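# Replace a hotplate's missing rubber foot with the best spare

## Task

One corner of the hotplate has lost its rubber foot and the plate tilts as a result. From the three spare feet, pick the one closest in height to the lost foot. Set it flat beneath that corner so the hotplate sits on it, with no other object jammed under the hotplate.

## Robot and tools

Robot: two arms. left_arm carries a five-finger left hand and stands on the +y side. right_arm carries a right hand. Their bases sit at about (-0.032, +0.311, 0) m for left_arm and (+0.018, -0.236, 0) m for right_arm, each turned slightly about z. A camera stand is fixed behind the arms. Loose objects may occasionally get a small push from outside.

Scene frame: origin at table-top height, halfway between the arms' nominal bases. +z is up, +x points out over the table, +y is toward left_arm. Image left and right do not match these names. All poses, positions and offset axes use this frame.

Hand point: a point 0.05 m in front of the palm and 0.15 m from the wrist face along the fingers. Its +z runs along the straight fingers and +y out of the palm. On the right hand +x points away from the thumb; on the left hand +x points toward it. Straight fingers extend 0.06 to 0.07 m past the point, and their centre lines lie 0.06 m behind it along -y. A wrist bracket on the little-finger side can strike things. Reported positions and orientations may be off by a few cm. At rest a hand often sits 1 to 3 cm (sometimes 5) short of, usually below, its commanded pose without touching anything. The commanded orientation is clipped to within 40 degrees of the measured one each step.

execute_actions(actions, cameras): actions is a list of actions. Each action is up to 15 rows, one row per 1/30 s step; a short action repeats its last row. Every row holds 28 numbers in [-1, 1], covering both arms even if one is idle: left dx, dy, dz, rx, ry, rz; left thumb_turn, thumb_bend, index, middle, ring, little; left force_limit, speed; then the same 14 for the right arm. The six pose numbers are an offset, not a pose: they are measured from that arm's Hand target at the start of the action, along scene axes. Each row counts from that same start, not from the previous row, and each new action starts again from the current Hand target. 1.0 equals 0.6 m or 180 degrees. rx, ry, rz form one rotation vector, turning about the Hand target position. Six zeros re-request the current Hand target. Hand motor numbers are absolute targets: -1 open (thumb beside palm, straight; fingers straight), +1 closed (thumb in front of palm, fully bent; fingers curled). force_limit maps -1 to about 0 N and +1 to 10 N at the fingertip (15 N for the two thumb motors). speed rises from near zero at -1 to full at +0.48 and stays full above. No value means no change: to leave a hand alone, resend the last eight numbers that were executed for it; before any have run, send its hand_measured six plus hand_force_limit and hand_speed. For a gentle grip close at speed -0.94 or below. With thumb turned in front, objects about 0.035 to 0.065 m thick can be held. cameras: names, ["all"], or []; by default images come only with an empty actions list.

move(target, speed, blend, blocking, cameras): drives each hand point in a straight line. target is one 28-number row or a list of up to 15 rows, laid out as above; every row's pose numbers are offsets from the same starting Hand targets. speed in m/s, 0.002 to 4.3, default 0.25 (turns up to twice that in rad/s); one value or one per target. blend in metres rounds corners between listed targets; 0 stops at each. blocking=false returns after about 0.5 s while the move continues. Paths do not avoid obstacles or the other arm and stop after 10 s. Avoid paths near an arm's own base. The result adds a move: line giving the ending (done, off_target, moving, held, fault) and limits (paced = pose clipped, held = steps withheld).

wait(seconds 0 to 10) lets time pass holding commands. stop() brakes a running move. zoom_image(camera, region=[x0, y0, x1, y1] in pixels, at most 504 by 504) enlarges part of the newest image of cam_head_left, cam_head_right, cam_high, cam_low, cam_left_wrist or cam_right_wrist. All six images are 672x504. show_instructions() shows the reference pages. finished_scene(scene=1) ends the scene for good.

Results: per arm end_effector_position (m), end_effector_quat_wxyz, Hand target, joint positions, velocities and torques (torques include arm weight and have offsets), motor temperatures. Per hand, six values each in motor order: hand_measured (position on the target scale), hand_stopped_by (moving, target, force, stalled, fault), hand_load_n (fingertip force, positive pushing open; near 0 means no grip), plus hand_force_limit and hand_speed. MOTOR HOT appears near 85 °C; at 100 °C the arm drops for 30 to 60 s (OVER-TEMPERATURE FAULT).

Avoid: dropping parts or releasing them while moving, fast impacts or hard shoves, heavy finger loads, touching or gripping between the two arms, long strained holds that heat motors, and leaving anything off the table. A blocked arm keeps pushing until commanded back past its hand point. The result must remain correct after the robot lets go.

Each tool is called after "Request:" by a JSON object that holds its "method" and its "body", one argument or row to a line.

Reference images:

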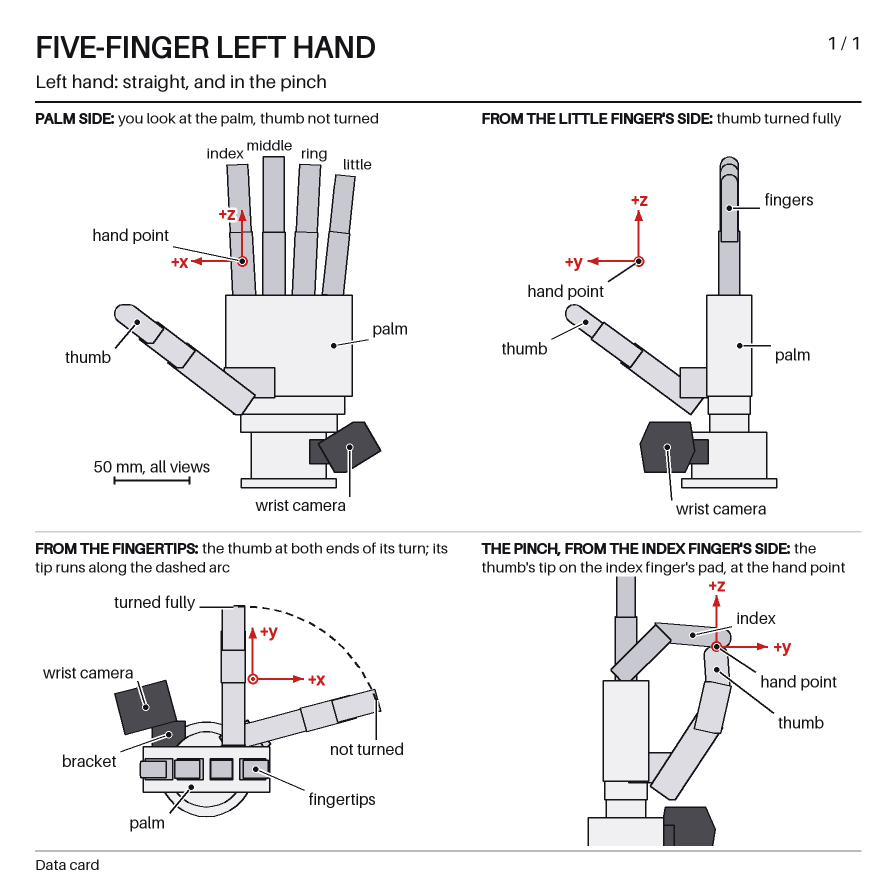

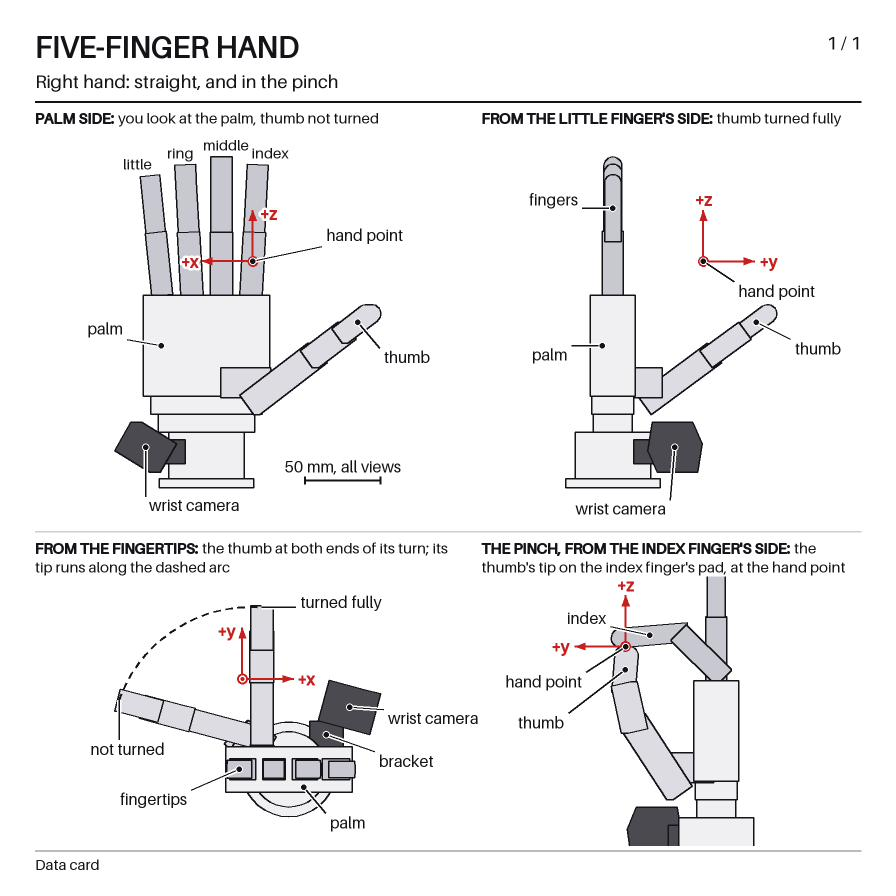

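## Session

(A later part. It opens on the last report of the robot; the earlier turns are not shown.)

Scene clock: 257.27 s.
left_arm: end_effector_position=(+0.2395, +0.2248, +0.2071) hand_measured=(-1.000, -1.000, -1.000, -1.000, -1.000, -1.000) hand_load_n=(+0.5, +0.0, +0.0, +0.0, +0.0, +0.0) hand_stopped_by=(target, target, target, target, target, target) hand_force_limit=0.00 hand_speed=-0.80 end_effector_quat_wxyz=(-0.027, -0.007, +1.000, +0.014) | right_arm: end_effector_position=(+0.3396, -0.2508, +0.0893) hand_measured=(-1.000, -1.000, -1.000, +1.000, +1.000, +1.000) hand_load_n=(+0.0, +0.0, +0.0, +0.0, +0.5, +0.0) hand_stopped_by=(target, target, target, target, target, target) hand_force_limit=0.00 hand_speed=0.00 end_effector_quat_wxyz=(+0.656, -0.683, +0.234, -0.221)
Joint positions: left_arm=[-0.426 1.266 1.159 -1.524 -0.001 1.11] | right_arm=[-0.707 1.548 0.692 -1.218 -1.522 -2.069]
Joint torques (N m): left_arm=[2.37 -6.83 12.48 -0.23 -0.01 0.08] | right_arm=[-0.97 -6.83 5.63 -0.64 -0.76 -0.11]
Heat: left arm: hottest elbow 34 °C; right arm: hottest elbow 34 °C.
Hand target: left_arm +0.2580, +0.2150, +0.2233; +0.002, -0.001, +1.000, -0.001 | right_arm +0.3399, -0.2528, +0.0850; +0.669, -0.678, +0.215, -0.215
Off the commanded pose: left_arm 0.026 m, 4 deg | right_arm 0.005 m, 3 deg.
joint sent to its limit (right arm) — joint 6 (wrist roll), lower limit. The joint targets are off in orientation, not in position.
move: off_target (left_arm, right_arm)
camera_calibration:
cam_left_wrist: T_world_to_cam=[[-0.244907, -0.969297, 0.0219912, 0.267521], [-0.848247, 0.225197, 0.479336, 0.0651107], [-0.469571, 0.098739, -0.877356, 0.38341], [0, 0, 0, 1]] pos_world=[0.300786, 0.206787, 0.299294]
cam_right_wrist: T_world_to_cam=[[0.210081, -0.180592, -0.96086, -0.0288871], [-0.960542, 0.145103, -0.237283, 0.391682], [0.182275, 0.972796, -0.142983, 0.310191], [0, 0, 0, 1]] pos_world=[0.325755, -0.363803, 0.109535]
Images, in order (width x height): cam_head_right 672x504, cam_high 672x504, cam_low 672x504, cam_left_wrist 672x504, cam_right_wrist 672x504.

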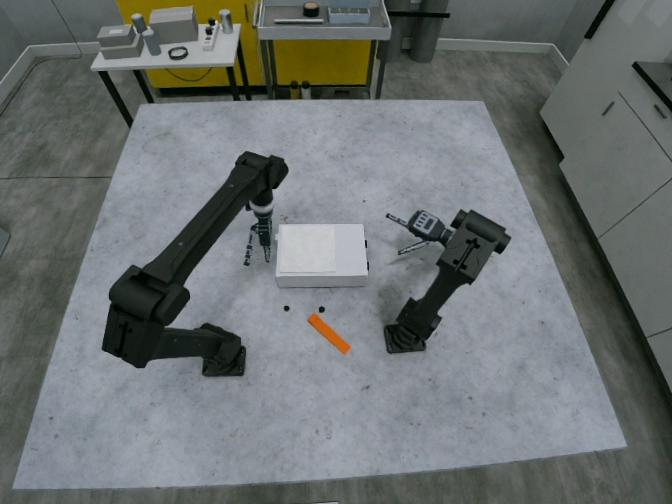

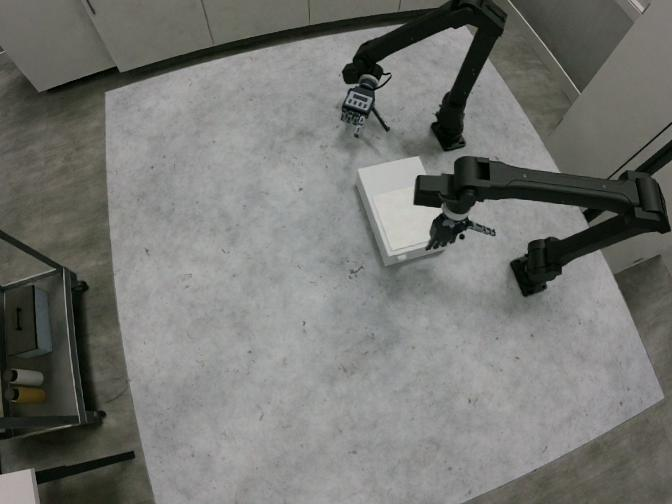

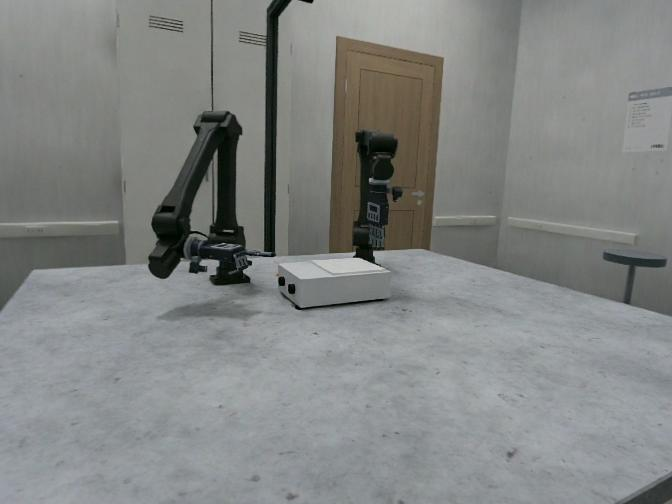

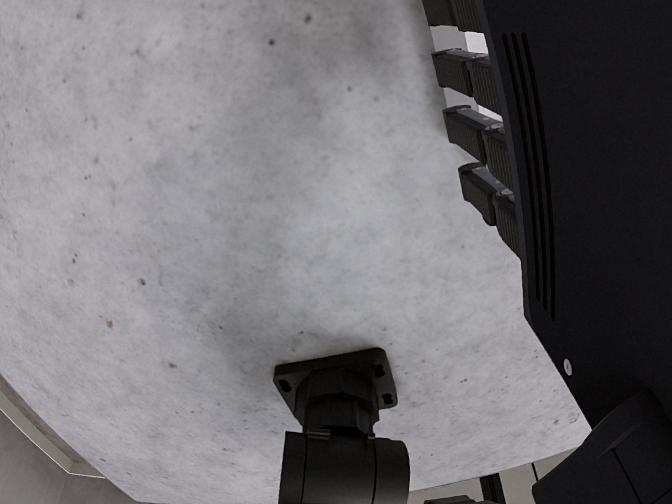

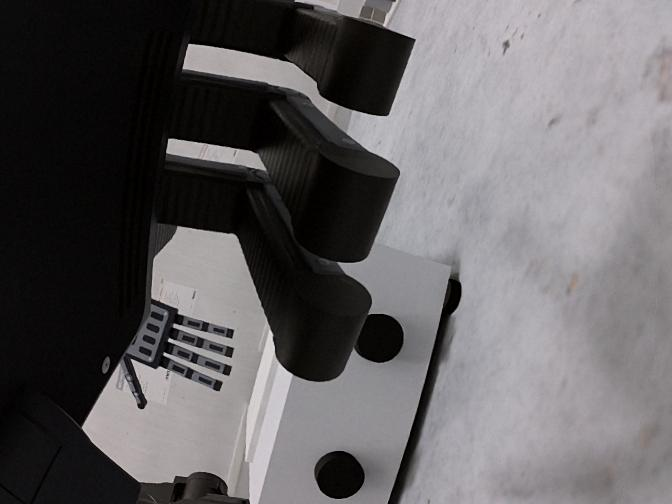

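Request:
{"method": "move", "body": {
  "target": [0.025,-0.052,-0.027,0,0,0,-1,-1,-1,-1,-1,-1,0,-0.8,0,0,0,0,0,0,-1,-1,-1,1,1,1,0,0],
  "speed": 0.1,
  "cameras": ["cam_high","cam_low","cam_left_wrist"]
}}

Request:
{"method": "zoom_image", "body": {
  "camera": "cam_high",
  "region": [350, 140, 480, 280]
}}

Request:
{"method": "zoom_image", "body": {
  "camera": "cam_low",
  "region": [270, 200, 430, 320]
}}

Scene clock: 260.00 s.
left_arm: end_effector_position=(+0.2534, +0.1979, +0.1903) hand_measured=(-1.000, -1.000, -1.000, -1.000, -1.000, -1.000) hand_load_n=(+0.0, +0.0, +0.0, +0.0, +0.0, +0.0) hand_stopped_by=(target, target, target, target, target, target) hand_force_limit=0.00 hand_speed=-0.80 end_effector_quat_wxyz=(-0.028, +0.001, +0.999, +0.015) | right_arm: end_effector_position=(+0.3396, -0.2508, +0.0893) hand_measured=(-1.000, -1.000, -1.000, +1.000, +1.000, +1.000) hand_load_n=(+0.0, +0.0, +0.0, +0.0, +0.5, +0.0) hand_stopped_by=(target, target, target, target, target, target) hand_force_limit=0.00 hand_speed=0.00 end_effector_quat_wxyz=(+0.656, -0.683, +0.234, -0.221)
Joint positions: left_arm=[-0.478 1.337 1.179 -1.476 0.001 1.074] | right_arm=[-0.707 1.548 0.692 -1.218 -1.522 -2.069]
Joint torques (N m): left_arm=[1.49 -6.83 12.94 0.05 -0.04 -0.17] | right_arm=[-0.97 -6.89 5.59 -0.51 -0.8 -0.11]
Heat: left arm: hottest elbow 35 °C; right arm: hottest elbow 34 °C.
Hand target: left_arm +0.2731, +0.1838, +0.2071; +0.002, -0.001, +1.000, -0.001 | right_arm +0.3399, -0.2528, +0.0850; +0.669, -0.678, +0.215, -0.215
Off the commanded pose: left_arm 0.029 m, 4 deg | right_arm 0.005 m, 3 deg.
joint sent to its limit (right arm) — joint 6 (wrist roll), lower limit. The joint targets are off in orientation, not in position.
move: off_target (left_arm, right_arm)
camera_calibration:
cam_left_wrist: T_world_to_cam=[[-0.260581, -0.965207, 0.0217381, 0.248381], [-0.842889, 0.238422, 0.482383, 0.0864461], [-0.470782, 0.107377, -0.875691, 0.376163], [0, 0, 0, 1]] pos_world=[0.314679, 0.178737, 0.282303]
Images, in order (width x height): cam_high 672x504, cam_low 672x504, cam_left_wrist 672x504.

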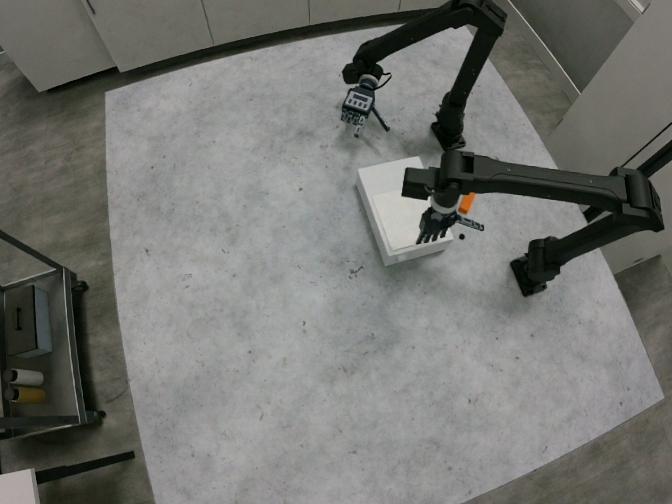

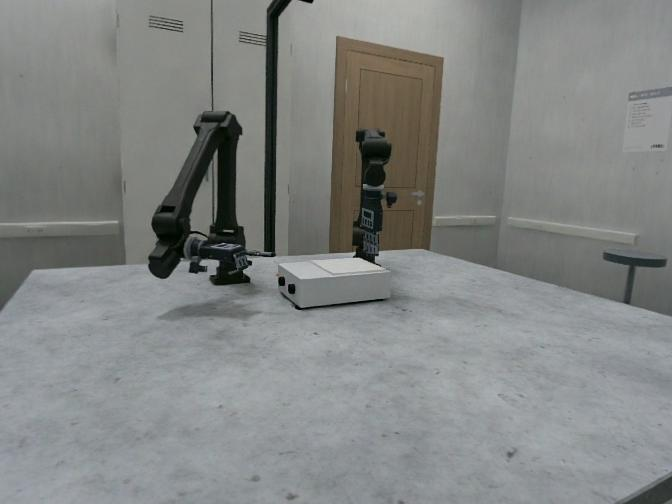

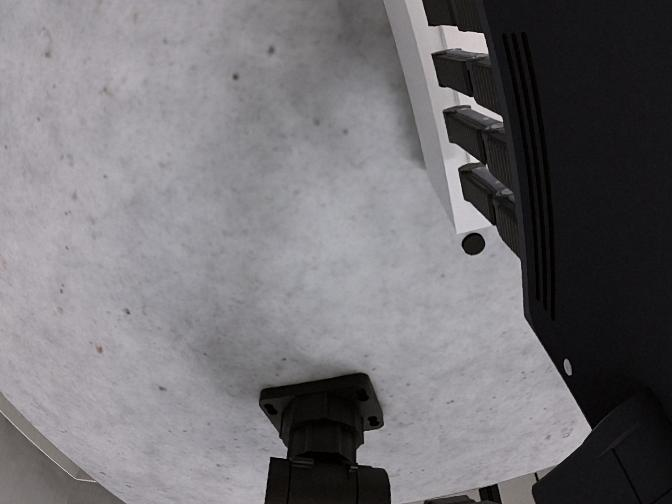

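Scaled by 3.600 from the camera's 672x504 image, which has a finer 960x720 frame.

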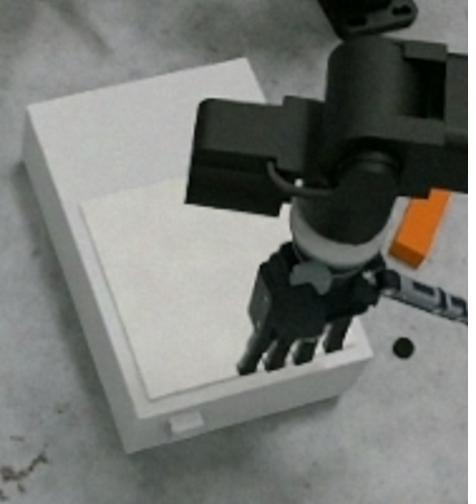

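Scaled by 3.150 from the camera's 672x504 image, which has a finer 960x720 frame.

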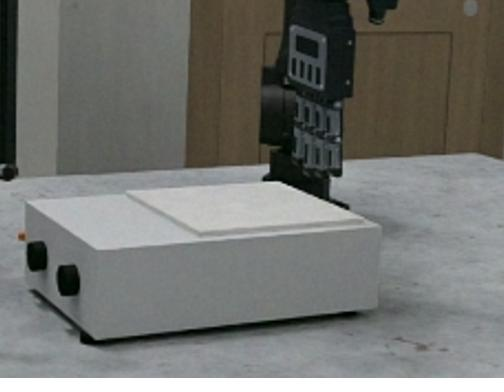

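Request:
{"method": "move", "body": {
  "target": [0.0,-0.005,-0.07,0,0,0,-1,-1,-1,-1,-1,-1,0,-0.8,0,0,0,0,0,0,-1,-1,-1,1,1,1,0,0],
  "speed": 0.06,
  "cameras": ["cam_high","cam_low","cam_right_wrist"]
}}

Request:
{"method": "zoom_image", "body": {
  "camera": "cam_high",
  "region": [350, 140, 480, 280]
}}

Request:
{"method": "zoom_image", "body": {
  "camera": "cam_right_wrist",
  "region": [380, 240, 500, 340]
}}

Request:
{"method": "zoom_image", "body": {
  "camera": "cam_low",
  "region": [270, 240, 400, 320]
}}

Scene clock: 262.17 s.
left_arm: end_effector_position=(+0.2714, +0.1855, +0.1715) hand_measured=(-1.000, -1.000, -1.000, -1.000, -1.000, -1.000) hand_load_n=(+0.0, +0.0, +0.0, -0.5, +0.0, +0.0) hand_stopped_by=(target, target, target, target, target, target) hand_force_limit=0.00 hand_speed=-0.80 end_effector_quat_wxyz=(+0.000, +0.000, +1.000, -0.001) | right_arm: end_effector_position=(+0.3396, -0.2508, +0.0893) hand_measured=(-1.000, -1.000, -1.000, +1.000, +1.000, +1.000) hand_load_n=(-0.5, +0.0, +0.0, +0.0, +0.0, +0.0) hand_stopped_by=(target, target, target, target, target, target) hand_force_limit=0.00 hand_speed=0.00 end_effector_quat_wxyz=(+0.656, -0.683, +0.234, -0.221)
Joint positions: left_arm=[-0.483 1.357 1.158 -1.372 0.001 1.067] | right_arm=[-0.707 1.548 0.692 -1.218 -1.522 -2.069]
Joint torques (N m): left_arm=[0.79 -7.71 7.69 0.46 -0.08 -0.16] | right_arm=[-1.26 -6.77 5.42 -0.51 -0.77 -0.11]
Heat: left arm: hottest elbow 35 °C; right arm: hottest elbow 34 °C.
Hand target: left_arm +0.2730, +0.1808, +0.1651; +0.002, -0.001, +1.000, -0.001 | right_arm +0.3399, -0.2528, +0.0850; +0.669, -0.678, +0.215, -0.215
Off the commanded pose: left_arm 0.008 m, 0 deg | right_arm 0.005 m, 3 deg.
joint sent to its limit (right arm) — joint 6 (wrist roll), lower limit. The joint targets are off in orientation, not in position.
move: off_target (right_arm)
camera_calibration:
cam_right_wrist: T_world_to_cam=[[0.210081, -0.180592, -0.96086, -0.0288871], [-0.960542, 0.145103, -0.237283, 0.391682], [0.182275, 0.972796, -0.142983, 0.310191], [0, 0, 0, 1]] pos_world=[0.325755, -0.363803, 0.109535]
Images, in order (width x height): cam_high 672x504, cam_low 672x504, cam_right_wrist 672x504.

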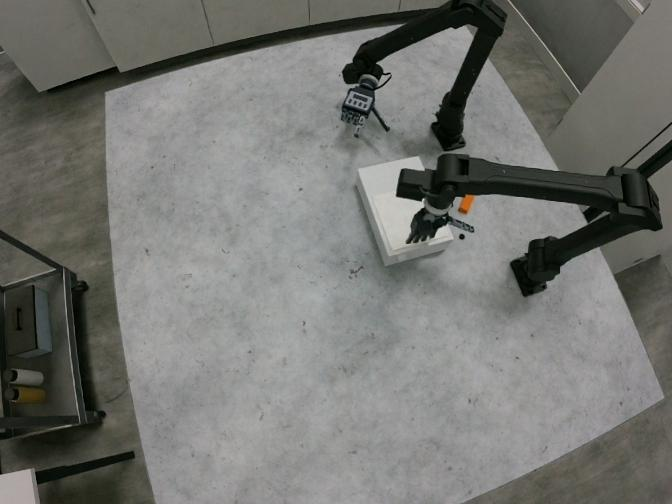

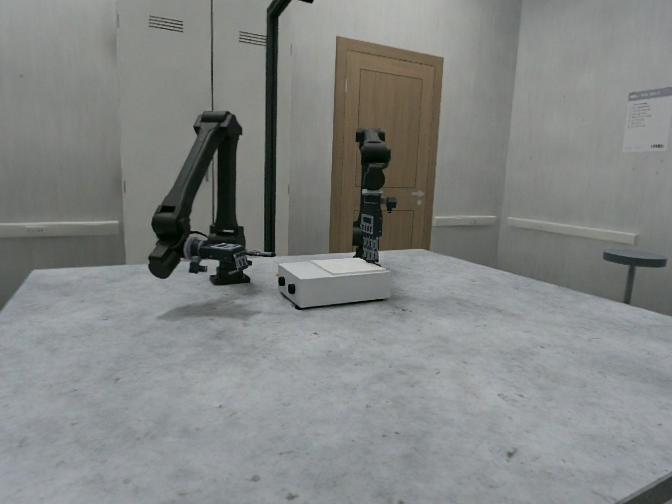

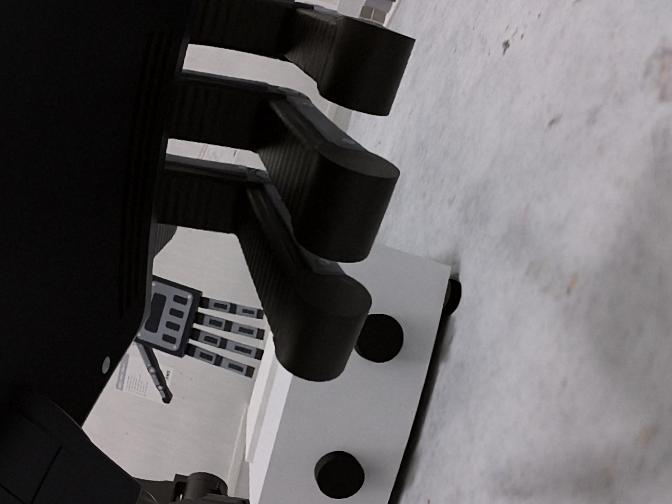

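Scaled by 3.600 from the camera's 672x504 image, which has a finer 960x720 frame.

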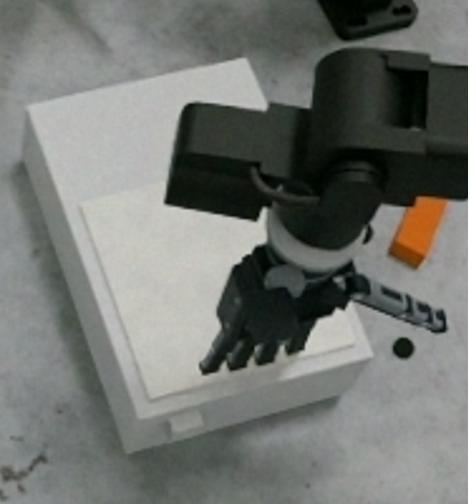

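Scaled by 4.200 from the camera's 672x504 image, which has a finer 960x720 frame.

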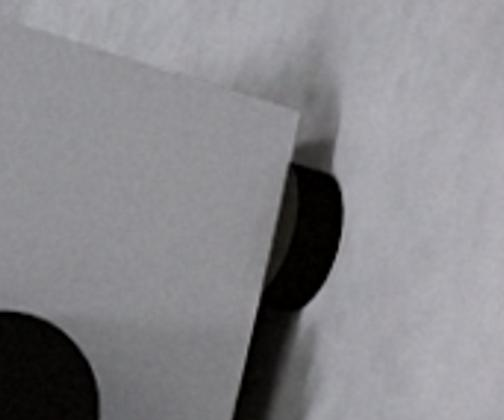

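Scaled by 3.877 from the camera's 672x504 image, which has a finer 960x720 frame.

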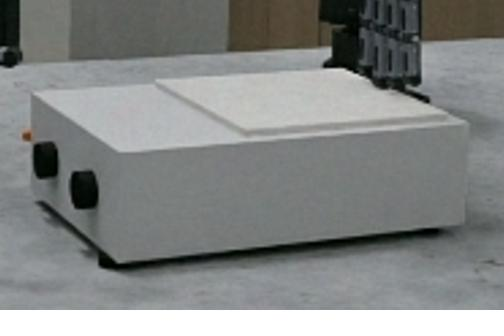

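Request:
{"method": "move", "body": {
  "target": [
    [-0.01,0.0,0.045,0,0,0,-1,-1,-1,-1,-1,-1,0,-0.8,0,0,0,0,0,0,-1,-1,-1,1,1,1,0,0],
    [-0.01,0.04,0.045,0,0,0,-1,-1,-1,-1,-1,-1,0,-0.8,0,0,0,0,0,0,-1,-1,-1,1,1,1,0,0]
  ],
  "speed": 0.06,
  "cameras": ["cam_high","cam_low","cam_right_wrist"]
}}

Request:
{"method": "zoom_image", "body": {
  "camera": "cam_high",
  "region": [370, 170, 470, 280]
}}

Scene clock: 265.10 s.
left_arm: end_effector_position=(+0.2659, +0.2024, +0.1828) hand_measured=(-1.000, -1.000, -1.000, -1.000, -1.000, -1.000) hand_load_n=(+0.0, +0.0, +0.0, +0.0, +0.0, +0.0) hand_stopped_by=(target, target, target, target, target, target) hand_force_limit=0.00 hand_speed=-0.80 end_effector_quat_wxyz=(-0.005, -0.002, +1.000, +0.002) | right_arm: end_effector_position=(+0.3396, -0.2508, +0.0893) hand_measured=(-1.000, -1.000, -1.000, +1.000, +1.000, +1.000) hand_load_n=(-0.5, +0.0, +0.0, +0.0, +0.0, +0.0) hand_stopped_by=(target, target, target, target, target, target) hand_force_limit=0.00 hand_speed=0.00 end_effector_quat_wxyz=(+0.656, -0.683, +0.234, -0.221)
Joint positions: left_arm=[-0.45 1.327 1.158 -1.413 0 1.095] | right_arm=[-0.707 1.548 0.692 -1.218 -1.522 -2.069]
Joint torques (N m): left_arm=[2.2 -8.41 9.02 -0.8 -0.05 0.05] | right_arm=[-1.38 -7.12 5.61 -0.7 -0.77 -0.16]
Heat: left arm: hottest elbow 35 °C; right arm: hottest elbow 34 °C.
Hand target: left_arm +0.2671, +0.2048, +0.1921; +0.002, -0.001, +1.000, -0.001 | right_arm +0.3399, -0.2528, +0.0850; +0.669, -0.678, +0.215, -0.215
Off the commanded pose: left_arm 0.010 m, 1 deg | right_arm 0.005 m, 3 deg.
joint sent to its limit (right arm) — joint 6 (wrist roll), lower limit. The joint targets are off in orientation, not in position.
move: off_target (right_arm)
camera_calibration:
cam_right_wrist: T_world_to_cam=[[0.210081, -0.180592, -0.96086, -0.0288871], [-0.960542, 0.145103, -0.237283, 0.391682], [0.182275, 0.972796, -0.142983, 0.310191], [0, 0, 0, 1]] pos_world=[0.325755, -0.363803, 0.109535]
Images, in order (width x height): cam_high 672x504, cam_low 672x504, cam_right_wrist 672x504.

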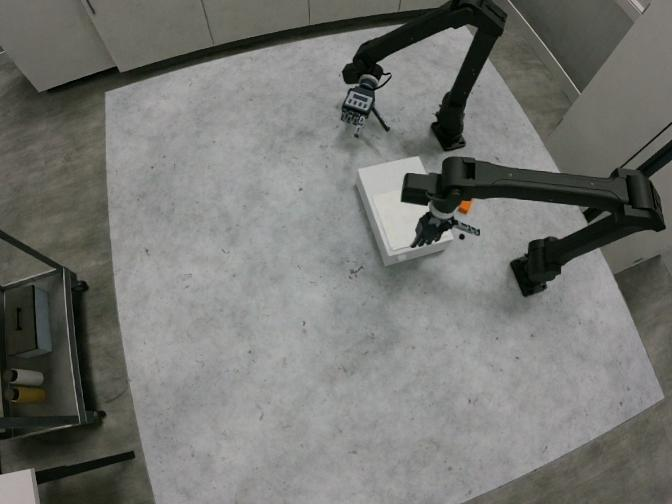

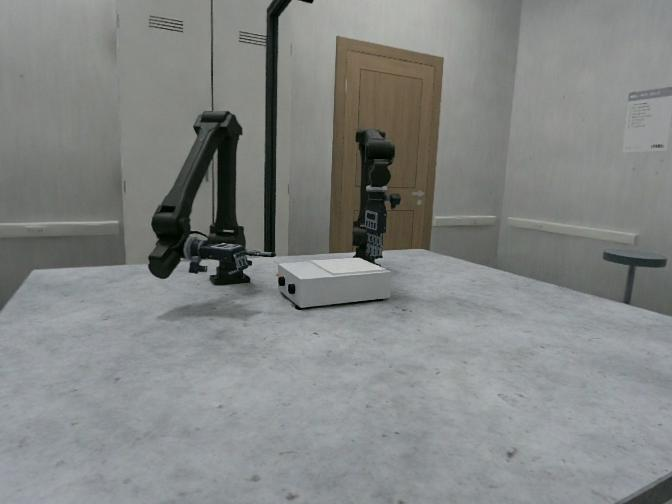

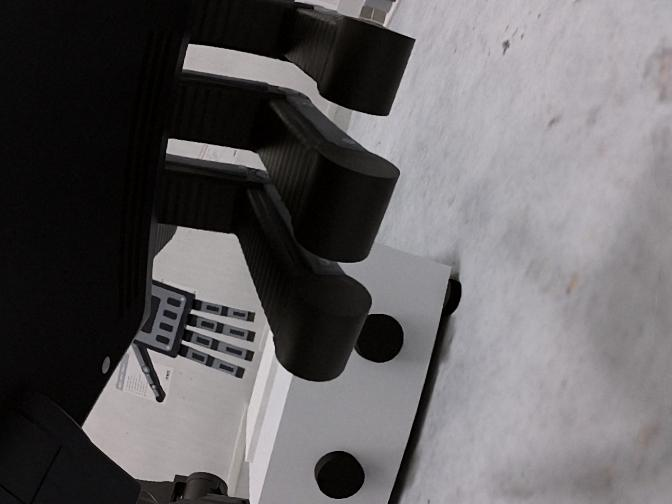

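Scaled by 4.582 from the camera's 672x504 image, which has a finer 960x720 frame.

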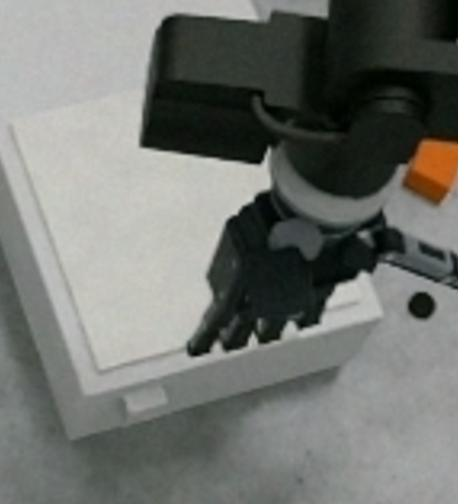

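Request:
{"method": "move", "body": {
  "target": [0.0,0.004,-0.045,0,0,0,-1,-1,-1,-1,-1,-1,0,-0.8,0,0,0,0,0,0,-1,-1,-1,1,1,1,0,0],
  "speed": 0.05,
  "cameras": ["cam_high","cam_low","cam_right_wrist"]
}}

Request:
{"method": "zoom_image", "body": {
  "camera": "cam_high",
  "region": [370, 170, 470, 280]
}}

Request:
{"method": "zoom_image", "body": {
  "camera": "cam_low",
  "region": [320, 240, 400, 300]
}}

Scene clock: 266.60 s.
left_arm: end_effector_position=(+0.2630, +0.2054, +0.1662) hand_measured=(-1.000, -1.000, -1.000, -1.000, -1.000, -1.000) hand_load_n=(+0.0, +0.0, +0.0, -0.5, +0.0, +0.0) hand_stopped_by=(target, target, target, target, target, target) hand_force_limit=0.00 hand_speed=-0.80 end_effector_quat_wxyz=(-0.007, -0.001, +1.000, +0.003) | right_arm: end_effector_position=(+0.3396, -0.2508, +0.0893) hand_measured=(-1.000, -1.000, -1.000, +1.000, +1.000, +1.000) hand_load_n=(+0.0, +0.0, -0.5, +0.0, +0.0, +0.0) hand_stopped_by=(target, target, target, target, target, target) hand_force_limit=0.00 hand_speed=0.00 end_effector_quat_wxyz=(+0.656, -0.683, +0.234, -0.221)
Joint positions: left_arm=[-0.447 1.327 1.114 -1.372 0 1.102] | right_arm=[-0.707 1.548 0.692 -1.218 -1.522 -2.069]
Joint torques (N m): left_arm=[2.32 -9 7.68 -0.01 -0.05 0.09] | right_arm=[-0.97 -7.24 5.59 -0.81 -0.76 -0.13]
Heat: left arm: hottest elbow 35 °C; right arm: hottest elbow 34 °C.
Hand target: left_arm +0.2670, +0.2071, +0.1651; +0.002, -0.001, +1.000, -0.001 | right_arm +0.3399, -0.2528, +0.0850; +0.669, -0.678, +0.215, -0.215
Off the commanded pose: left_arm 0.005 m, 1 deg | right_arm 0.005 m, 3 deg.
joint sent to its limit (right arm) — joint 6 (wrist roll), lower limit. The joint targets are off in orientation, not in position.
move: off_target (right_arm)
camera_calibration:
cam_right_wrist: T_world_to_cam=[[0.210081, -0.180592, -0.96086, -0.0288871], [-0.960542, 0.145103, -0.237283, 0.391682], [0.182275, 0.972796, -0.142983, 0.310191], [0, 0, 0, 1]] pos_world=[0.325755, -0.363803, 0.109535]
Images, in order (width x height): cam_high 672x504, cam_low 672x504, cam_right_wrist 672x504.

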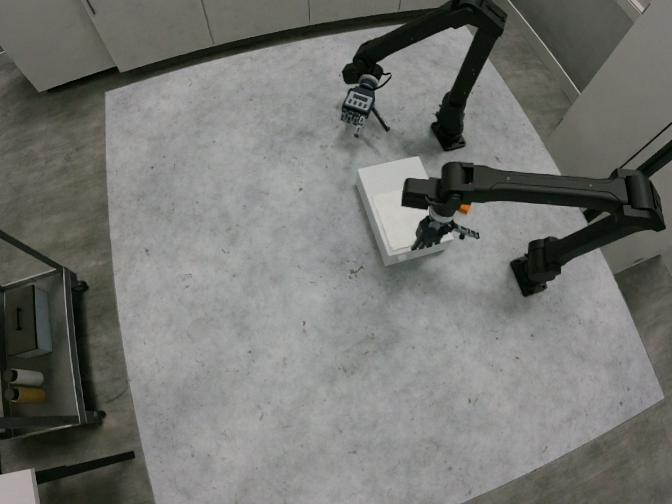

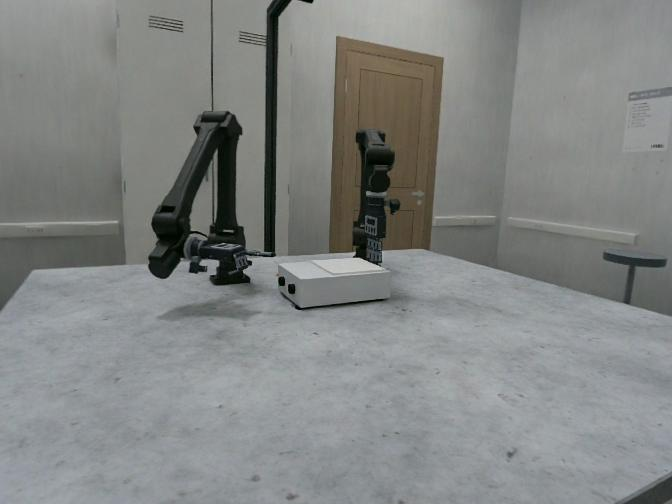

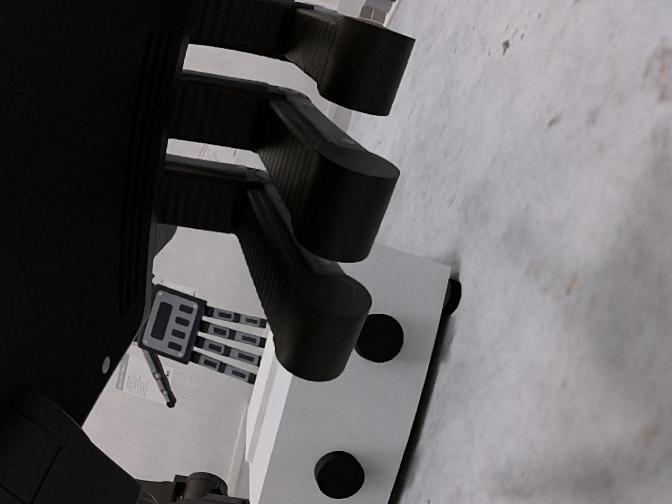

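Scaled by 4.582 from the camera's 672x504 image, which has a finer 960x720 frame.

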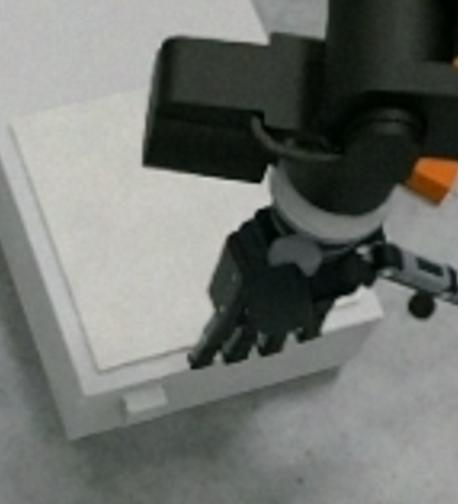

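Scaled by 6.300 from the camera's 672x504 image, which has a finer 960x720 frame.

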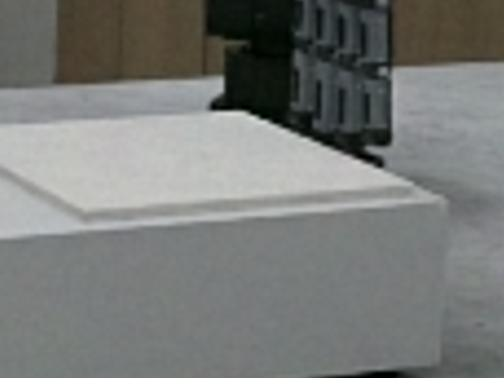

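Request:
{"method": "move", "body": {
  "target": [0.0,0.0,-0.05,0,0,0,-1,-1,-1,-1,-1,-1,0,-0.8,0,0,0,0,0,0,-1,-1,-1,1,1,1,0,0],
  "speed": 0.05,
  "cameras": ["cam_high","cam_low","cam_right_wrist"]
}}

Request:
{"method": "zoom_image", "body": {
  "camera": "cam_high",
  "region": [370, 170, 470, 280]
}}

Request:
{"method": "zoom_image", "body": {
  "camera": "cam_right_wrist",
  "region": [380, 240, 500, 340]
}}

Scene clock: 268.37 s.
left_arm: end_effector_position=(+0.2619, +0.2098, +0.1361) hand_measured=(-1.000, -1.000, -1.000, -1.000, -1.000, -1.000) hand_load_n=(+0.5, +0.0, -0.5, +0.0, +0.0, -0.5) hand_stopped_by=(target, target, target, target, target, target) hand_force_limit=0.00 hand_speed=-0.80 end_effector_quat_wxyz=(-0.006, -0.003, +1.000, +0.005) | right_arm: end_effector_position=(+0.3396, -0.2508, +0.0893) hand_measured=(-1.000, -1.000, -1.000, +1.000, +1.000, +1.000) hand_load_n=(+0.0, +0.0, +0.0, +0.0, +0.0, +0.0) hand_stopped_by=(target, target, target, target, target, target) hand_force_limit=0.00 hand_speed=0.00 end_effector_quat_wxyz=(+0.656, -0.683, +0.234, -0.221)
Joint positions: left_arm=[-0.439 1.341 1.045 -1.29 -0.003 1.106] | right_arm=[-0.707 1.548 0.692 -1.218 -1.522 -2.069]
Joint torques (N m): left_arm=[2.32 -7.53 8.02 0.31 0.07 0.02] | right_arm=[-1.2 -7.24 5.53 -0.5 -0.78 -0.11]
Heat: left arm: hottest elbow 35 °C; right arm: hottest elbow 34 °C.
Hand target: left_arm +0.2670, +0.2072, +0.1351; +0.002, -0.001, +1.000, -0.001 | right_arm +0.3399, -0.2528, +0.0850; +0.669, -0.678, +0.215, -0.215
Off the commanded pose: left_arm 0.006 m, 1 deg | right_arm 0.005 m, 3 deg.
joint sent to its limit (right arm) — joint 6 (wrist roll), lower limit. The joint targets are off in orientation, not in position.
move: off_target (right_arm)
camera_calibration:
cam_right_wrist: T_world_to_cam=[[0.210081, -0.180592, -0.96086, -0.0288871], [-0.960542, 0.145103, -0.237283, 0.391682], [0.182275, 0.972796, -0.142983, 0.310191], [0, 0, 0, 1]] pos_world=[0.325755, -0.363803, 0.109535]
Images, in order (width x height): cam_high 672x504, cam_low 672x504, cam_right_wrist 672x504.

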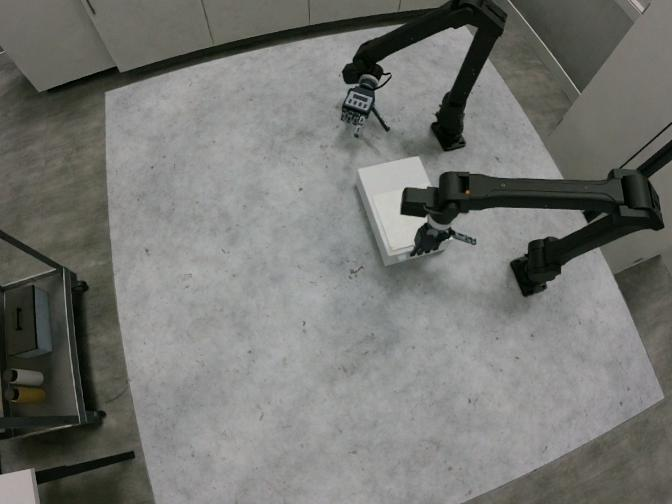

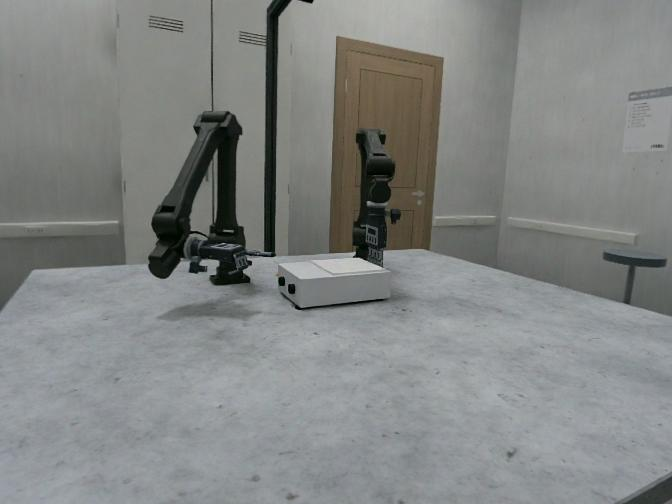

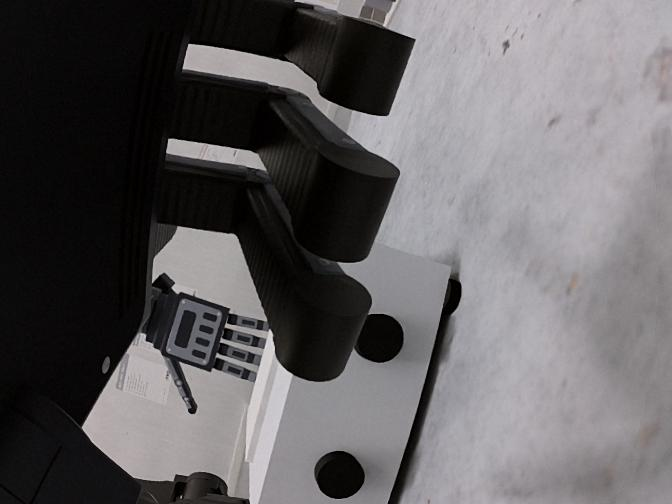

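Scaled by 4.582 from the camera's 672x504 image, which has a finer 960x720 frame.

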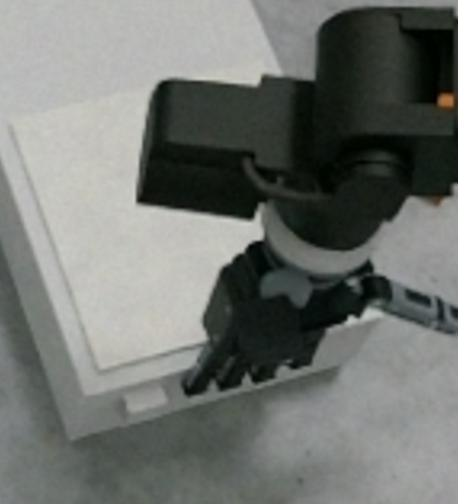

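Scaled by 4.200 from the camera's 672x504 image, which has a finer 960x720 frame.

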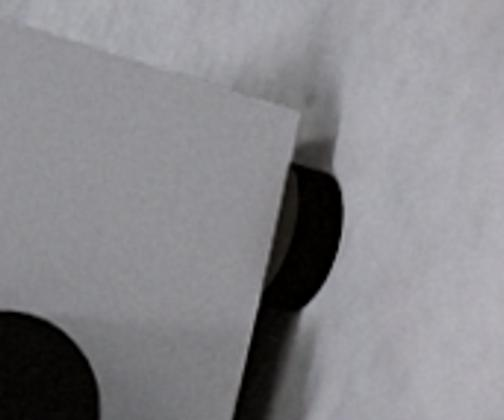

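Request:
{"method": "move", "body": {
  "target": [
    [0.0,0.01,0.08,0,0,0,-1,-1,-1,-1,-1,-1,0,-0.8,0,0,0,0,0,0,-1,-1,-1,1,1,1,0,0],
    [0.0,-0.02,0.075,0,0,0,-1,-1,-1,-1,-1,-1,0,-0.8,0,0,0,0,0,0,-1,-1,-1,1,1,1,0,0]
  ],
  "speed": 0.08,
  "cameras": ["cam_high"]
}}

Request:
{"method": "zoom_image", "body": {
  "camera": "cam_high",
  "region": [370, 170, 470, 280]
}}

Scene clock: 271.27 s.
left_arm: end_effector_position=(+0.2495, +0.2081, +0.1635) hand_measured=(-1.000, -1.000, -1.000, -1.000, -1.000, -1.000) hand_load_n=(+0.0, +0.0, +0.0, -0.5, +0.0, +0.0) hand_stopped_by=(target, target, target, target, target, target) hand_force_limit=0.00 hand_speed=-0.80 end_effector_quat_wxyz=(-0.019, +0.001, +1.000, +0.010) | right_arm: end_effector_position=(+0.3396, -0.2508, +0.0893) hand_measured=(-1.000, -1.000, -1.000, +1.000, +1.000, +1.000) hand_load_n=(+0.0, -0.5, +0.0, +0.0, +0.0, +0.0) hand_stopped_by=(target, target, target, target, target, target) hand_force_limit=0.00 hand_speed=0.00 end_effector_quat_wxyz=(+0.656, -0.683, +0.234, -0.221)
Joint positions: left_arm=[-0.459 1.315 1.09 -1.39 -0.001 1.093] | right_arm=[-0.707 1.548 0.692 -1.218 -1.522 -2.069]
Joint torques (N m): left_arm=[1.32 -6.71 12.92 -0.46 0.01 -0.11] | right_arm=[-0.67 -7 5.65 -0.79 -0.77 -0.1]
Heat: left arm: hottest elbow 35 °C; right arm: hottest elbow 34 °C.
Hand target: left_arm +0.2669, +0.1952, +0.1802; +0.002, -0.001, +1.000, -0.001 | right_arm +0.3399, -0.2528, +0.0850; +0.669, -0.678, +0.215, -0.215
Off the commanded pose: left_arm 0.027 m, 3 deg | right_arm 0.005 m, 3 deg.
joint sent to its limit (right arm) — joint 6 (wrist roll), lower limit. The joint targets are off in orientation, not in position.
move: off_target (left_arm, right_arm)
Images, in order (width x height): cam_high 672x504.

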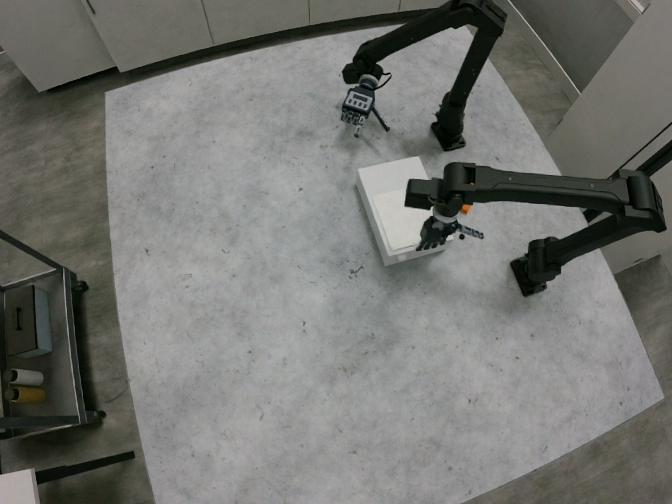

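Scaled by 4.582 from the camera's 672x504 image, which has a finer 960x720 frame.

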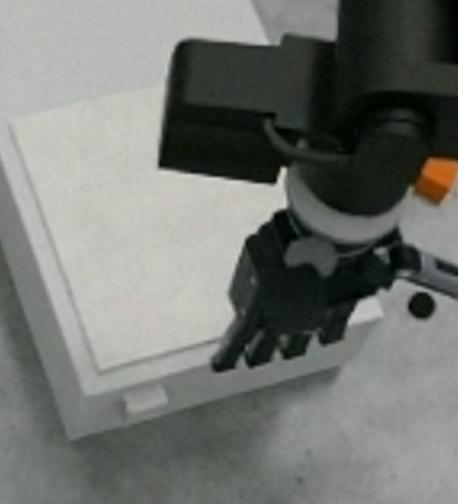

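Request:
{"method": "move", "body": {
  "target": [
    [0.01,0.02,0.04,0,0,0,-1,-1,-1,-1,-1,-1,0,-0.8,0,0,0,0,0,0,-1,-1,-1,1,1,1,0,0],
    [0.01,-0.008,0.03,0,0,0,-1,-1,-1,-1,-1,-1,0,-0.8,0,0,0,0,0,0,-1,-1,-1,1,1,1,0,0]
  ],
  "speed": 0.08,
  "cameras": ["cam_high"]
}}

Request:
{"method": "zoom_image", "body": {
  "camera": "cam_high",
  "region": [370, 170, 470, 280]
}}

Scene clock: 273.53 s.
left_arm: end_effector_position=(+0.2544, +0.2033, +0.1810) hand_measured=(-1.000, -1.000, -1.000, -1.000, -1.000, -1.000) hand_load_n=(+0.0, +0.0, +0.0, +0.0, +0.0, +0.0) hand_stopped_by=(target, target, target, target, target, target) hand_force_limit=0.00 hand_speed=-0.80 end_effector_quat_wxyz=(-0.024, +0.001, +1.000, +0.012) | right_arm: end_effector_position=(+0.3396, -0.2508, +0.0893) hand_measured=(-1.000, -1.000, -1.000, +1.000, +1.000, +1.000) hand_load_n=(+0.0, +0.0, +0.0, +0.0, +0.0, +0.0) hand_stopped_by=(target, target, target, target, target, target) hand_force_limit=0.00 hand_speed=0.00 end_effector_quat_wxyz=(+0.656, -0.683, +0.234, -0.221)
Joint positions: left_arm=[-0.463 1.329 1.149 -1.444 0.001 1.089] | right_arm=[-0.707 1.548 0.692 -1.218 -1.522 -2.069]
Joint torques (N m): left_arm=[2.14 -7.36 12.98 -0.43 -0.09 -0.14] | right_arm=[-0.85 -7.06 5.68 -0.61 -0.77 -0.13]
Motor temperatures (°C): left_arm=[27 28 36 26 25 22] | right_arm=[28 26 34 26 24 22]
Heat: left arm: hottest elbow 36 °C; right arm: hottest elbow 34 °C.
Hand target: left_arm +0.2731, +0.1904, +0.1981; +0.002, -0.001, +1.000, -0.001 | right_arm +0.3399, -0.2528, +0.0850; +0.669, -0.678, +0.215, -0.215
Off the commanded pose: left_arm 0.028 m, 3 deg | right_arm 0.005 m, 3 deg.
joint sent to its limit (right arm) — joint 6 (wrist roll), lower limit. The joint targets are off in orientation, not in position.
move: off_target (left_arm, right_arm)
Images, in order (width x height): cam_high 672x504.

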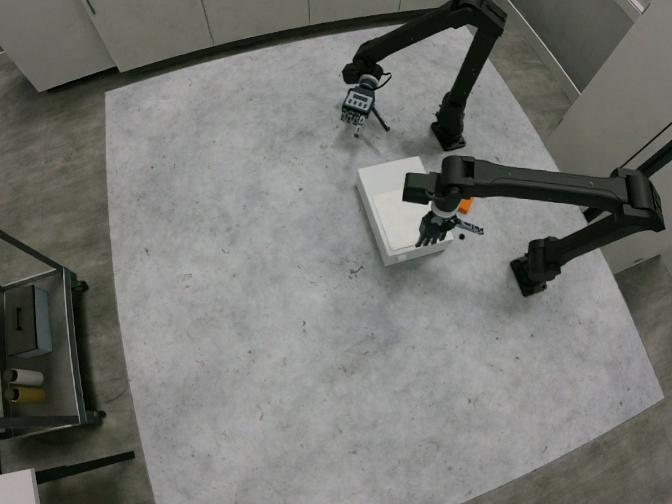

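Scaled by 4.582 from the camera's 672x504 image, which has a finer 960x720 frame.

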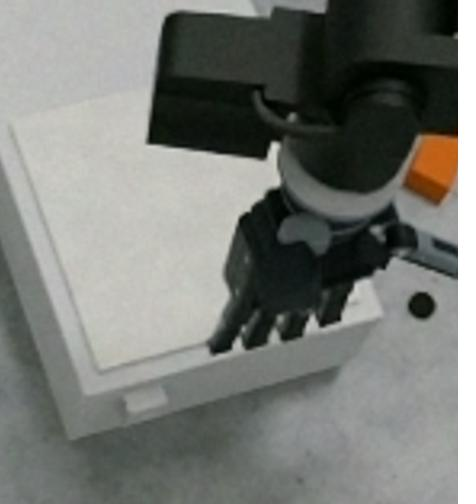

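Request:
{"method": "move", "body": {
  "target": [
    [-0.01,0.0,-0.02,0,0,0,-1,-1,-1,-1,-1,-1,0,-0.8,0,0,0,0,0,0,-1,-1,-1,1,1,1,0,0]
  ],
  "speed": 0.05,
  "cameras": ["cam_high"]
}}

Request:
{"method": "zoom_image", "body": {
  "camera": "cam_high",
  "region": [370, 170, 470, 280]
}}

Scene clock: 276.63 s.
left_arm: end_effector_position=(+0.2583, +0.1988, +0.1797) hand_measured=(-1.000, -1.000, -1.000, -1.000, -1.000, -1.000) hand_load_n=(+0.0, +0.0, +0.5, +0.0, +0.0, +0.0) hand_stopped_by=(target, target, target, target, target, target) hand_force_limit=0.00 hand_speed=-0.80 end_effector_quat_wxyz=(-0.014, +0.000, +1.000, +0.007) | right_arm: end_effector_position=(+0.3396, -0.2508, +0.0893) hand_measured=(-1.000, -1.000, -1.000, +1.000, +1.000, +1.000) hand_load_n=(+0.0, +0.0, +0.0, +0.0, +0.0, +0.0) hand_stopped_by=(target, target, target, target, target, target) hand_force_limit=0.00 hand_speed=0.00 end_effector_quat_wxyz=(+0.656, -0.683, +0.234, -0.221)
Joint positions: left_arm=[-0.469 1.329 1.149 -1.423 0.001 1.081] | right_arm=[-0.707 1.548 0.692 -1.218 -1.522 -2.069]
Joint torques (N m): left_arm=[1.2 -8 10.02 0.28 -0.02 -0.18] | right_arm=[-0.62 -7.59 5.52 -0.66 -0.71 -0.14]
Heat: left arm: hottest elbow 37 °C; right arm: hottest elbow 33 °C.
Hand target: left_arm +0.2671, +0.1904, +0.1861; +0.002, -0.001, +1.000, -0.002 | right_arm +0.3399, -0.2528, +0.0850; +0.669, -0.678, +0.215, -0.215
Off the commanded pose: left_arm 0.014 m, 2 deg | right_arm 0.005 m, 3 deg.
joint sent to its limit (right arm) — joint 6 (wrist roll), lower limit. The joint targets are off in orientation, not in position.
move: off_target (left_arm, right_arm)
Images, in order (width x height): cam_high 672x504.

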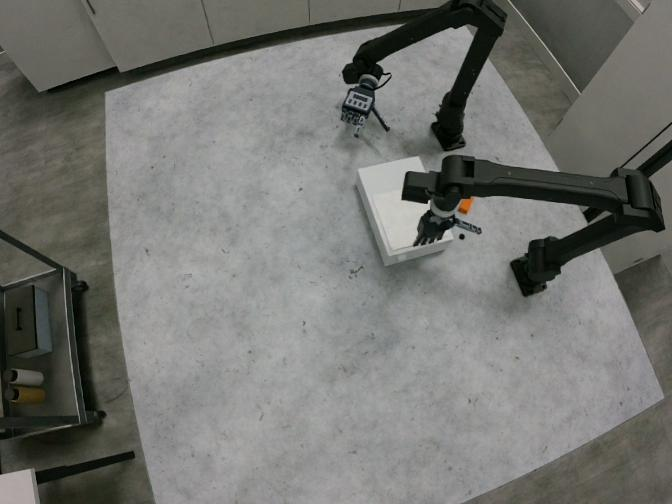

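Scaled by 4.582 from the camera's 672x504 image, which has a finer 960x720 frame.

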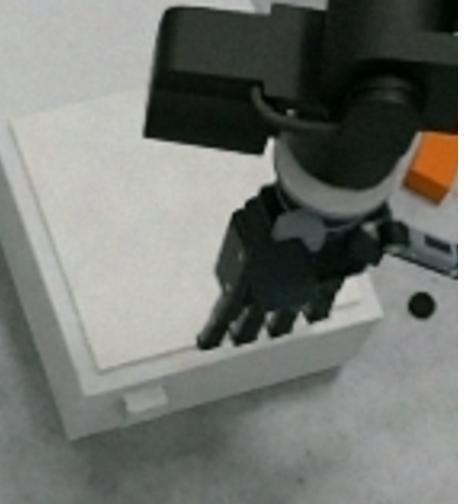

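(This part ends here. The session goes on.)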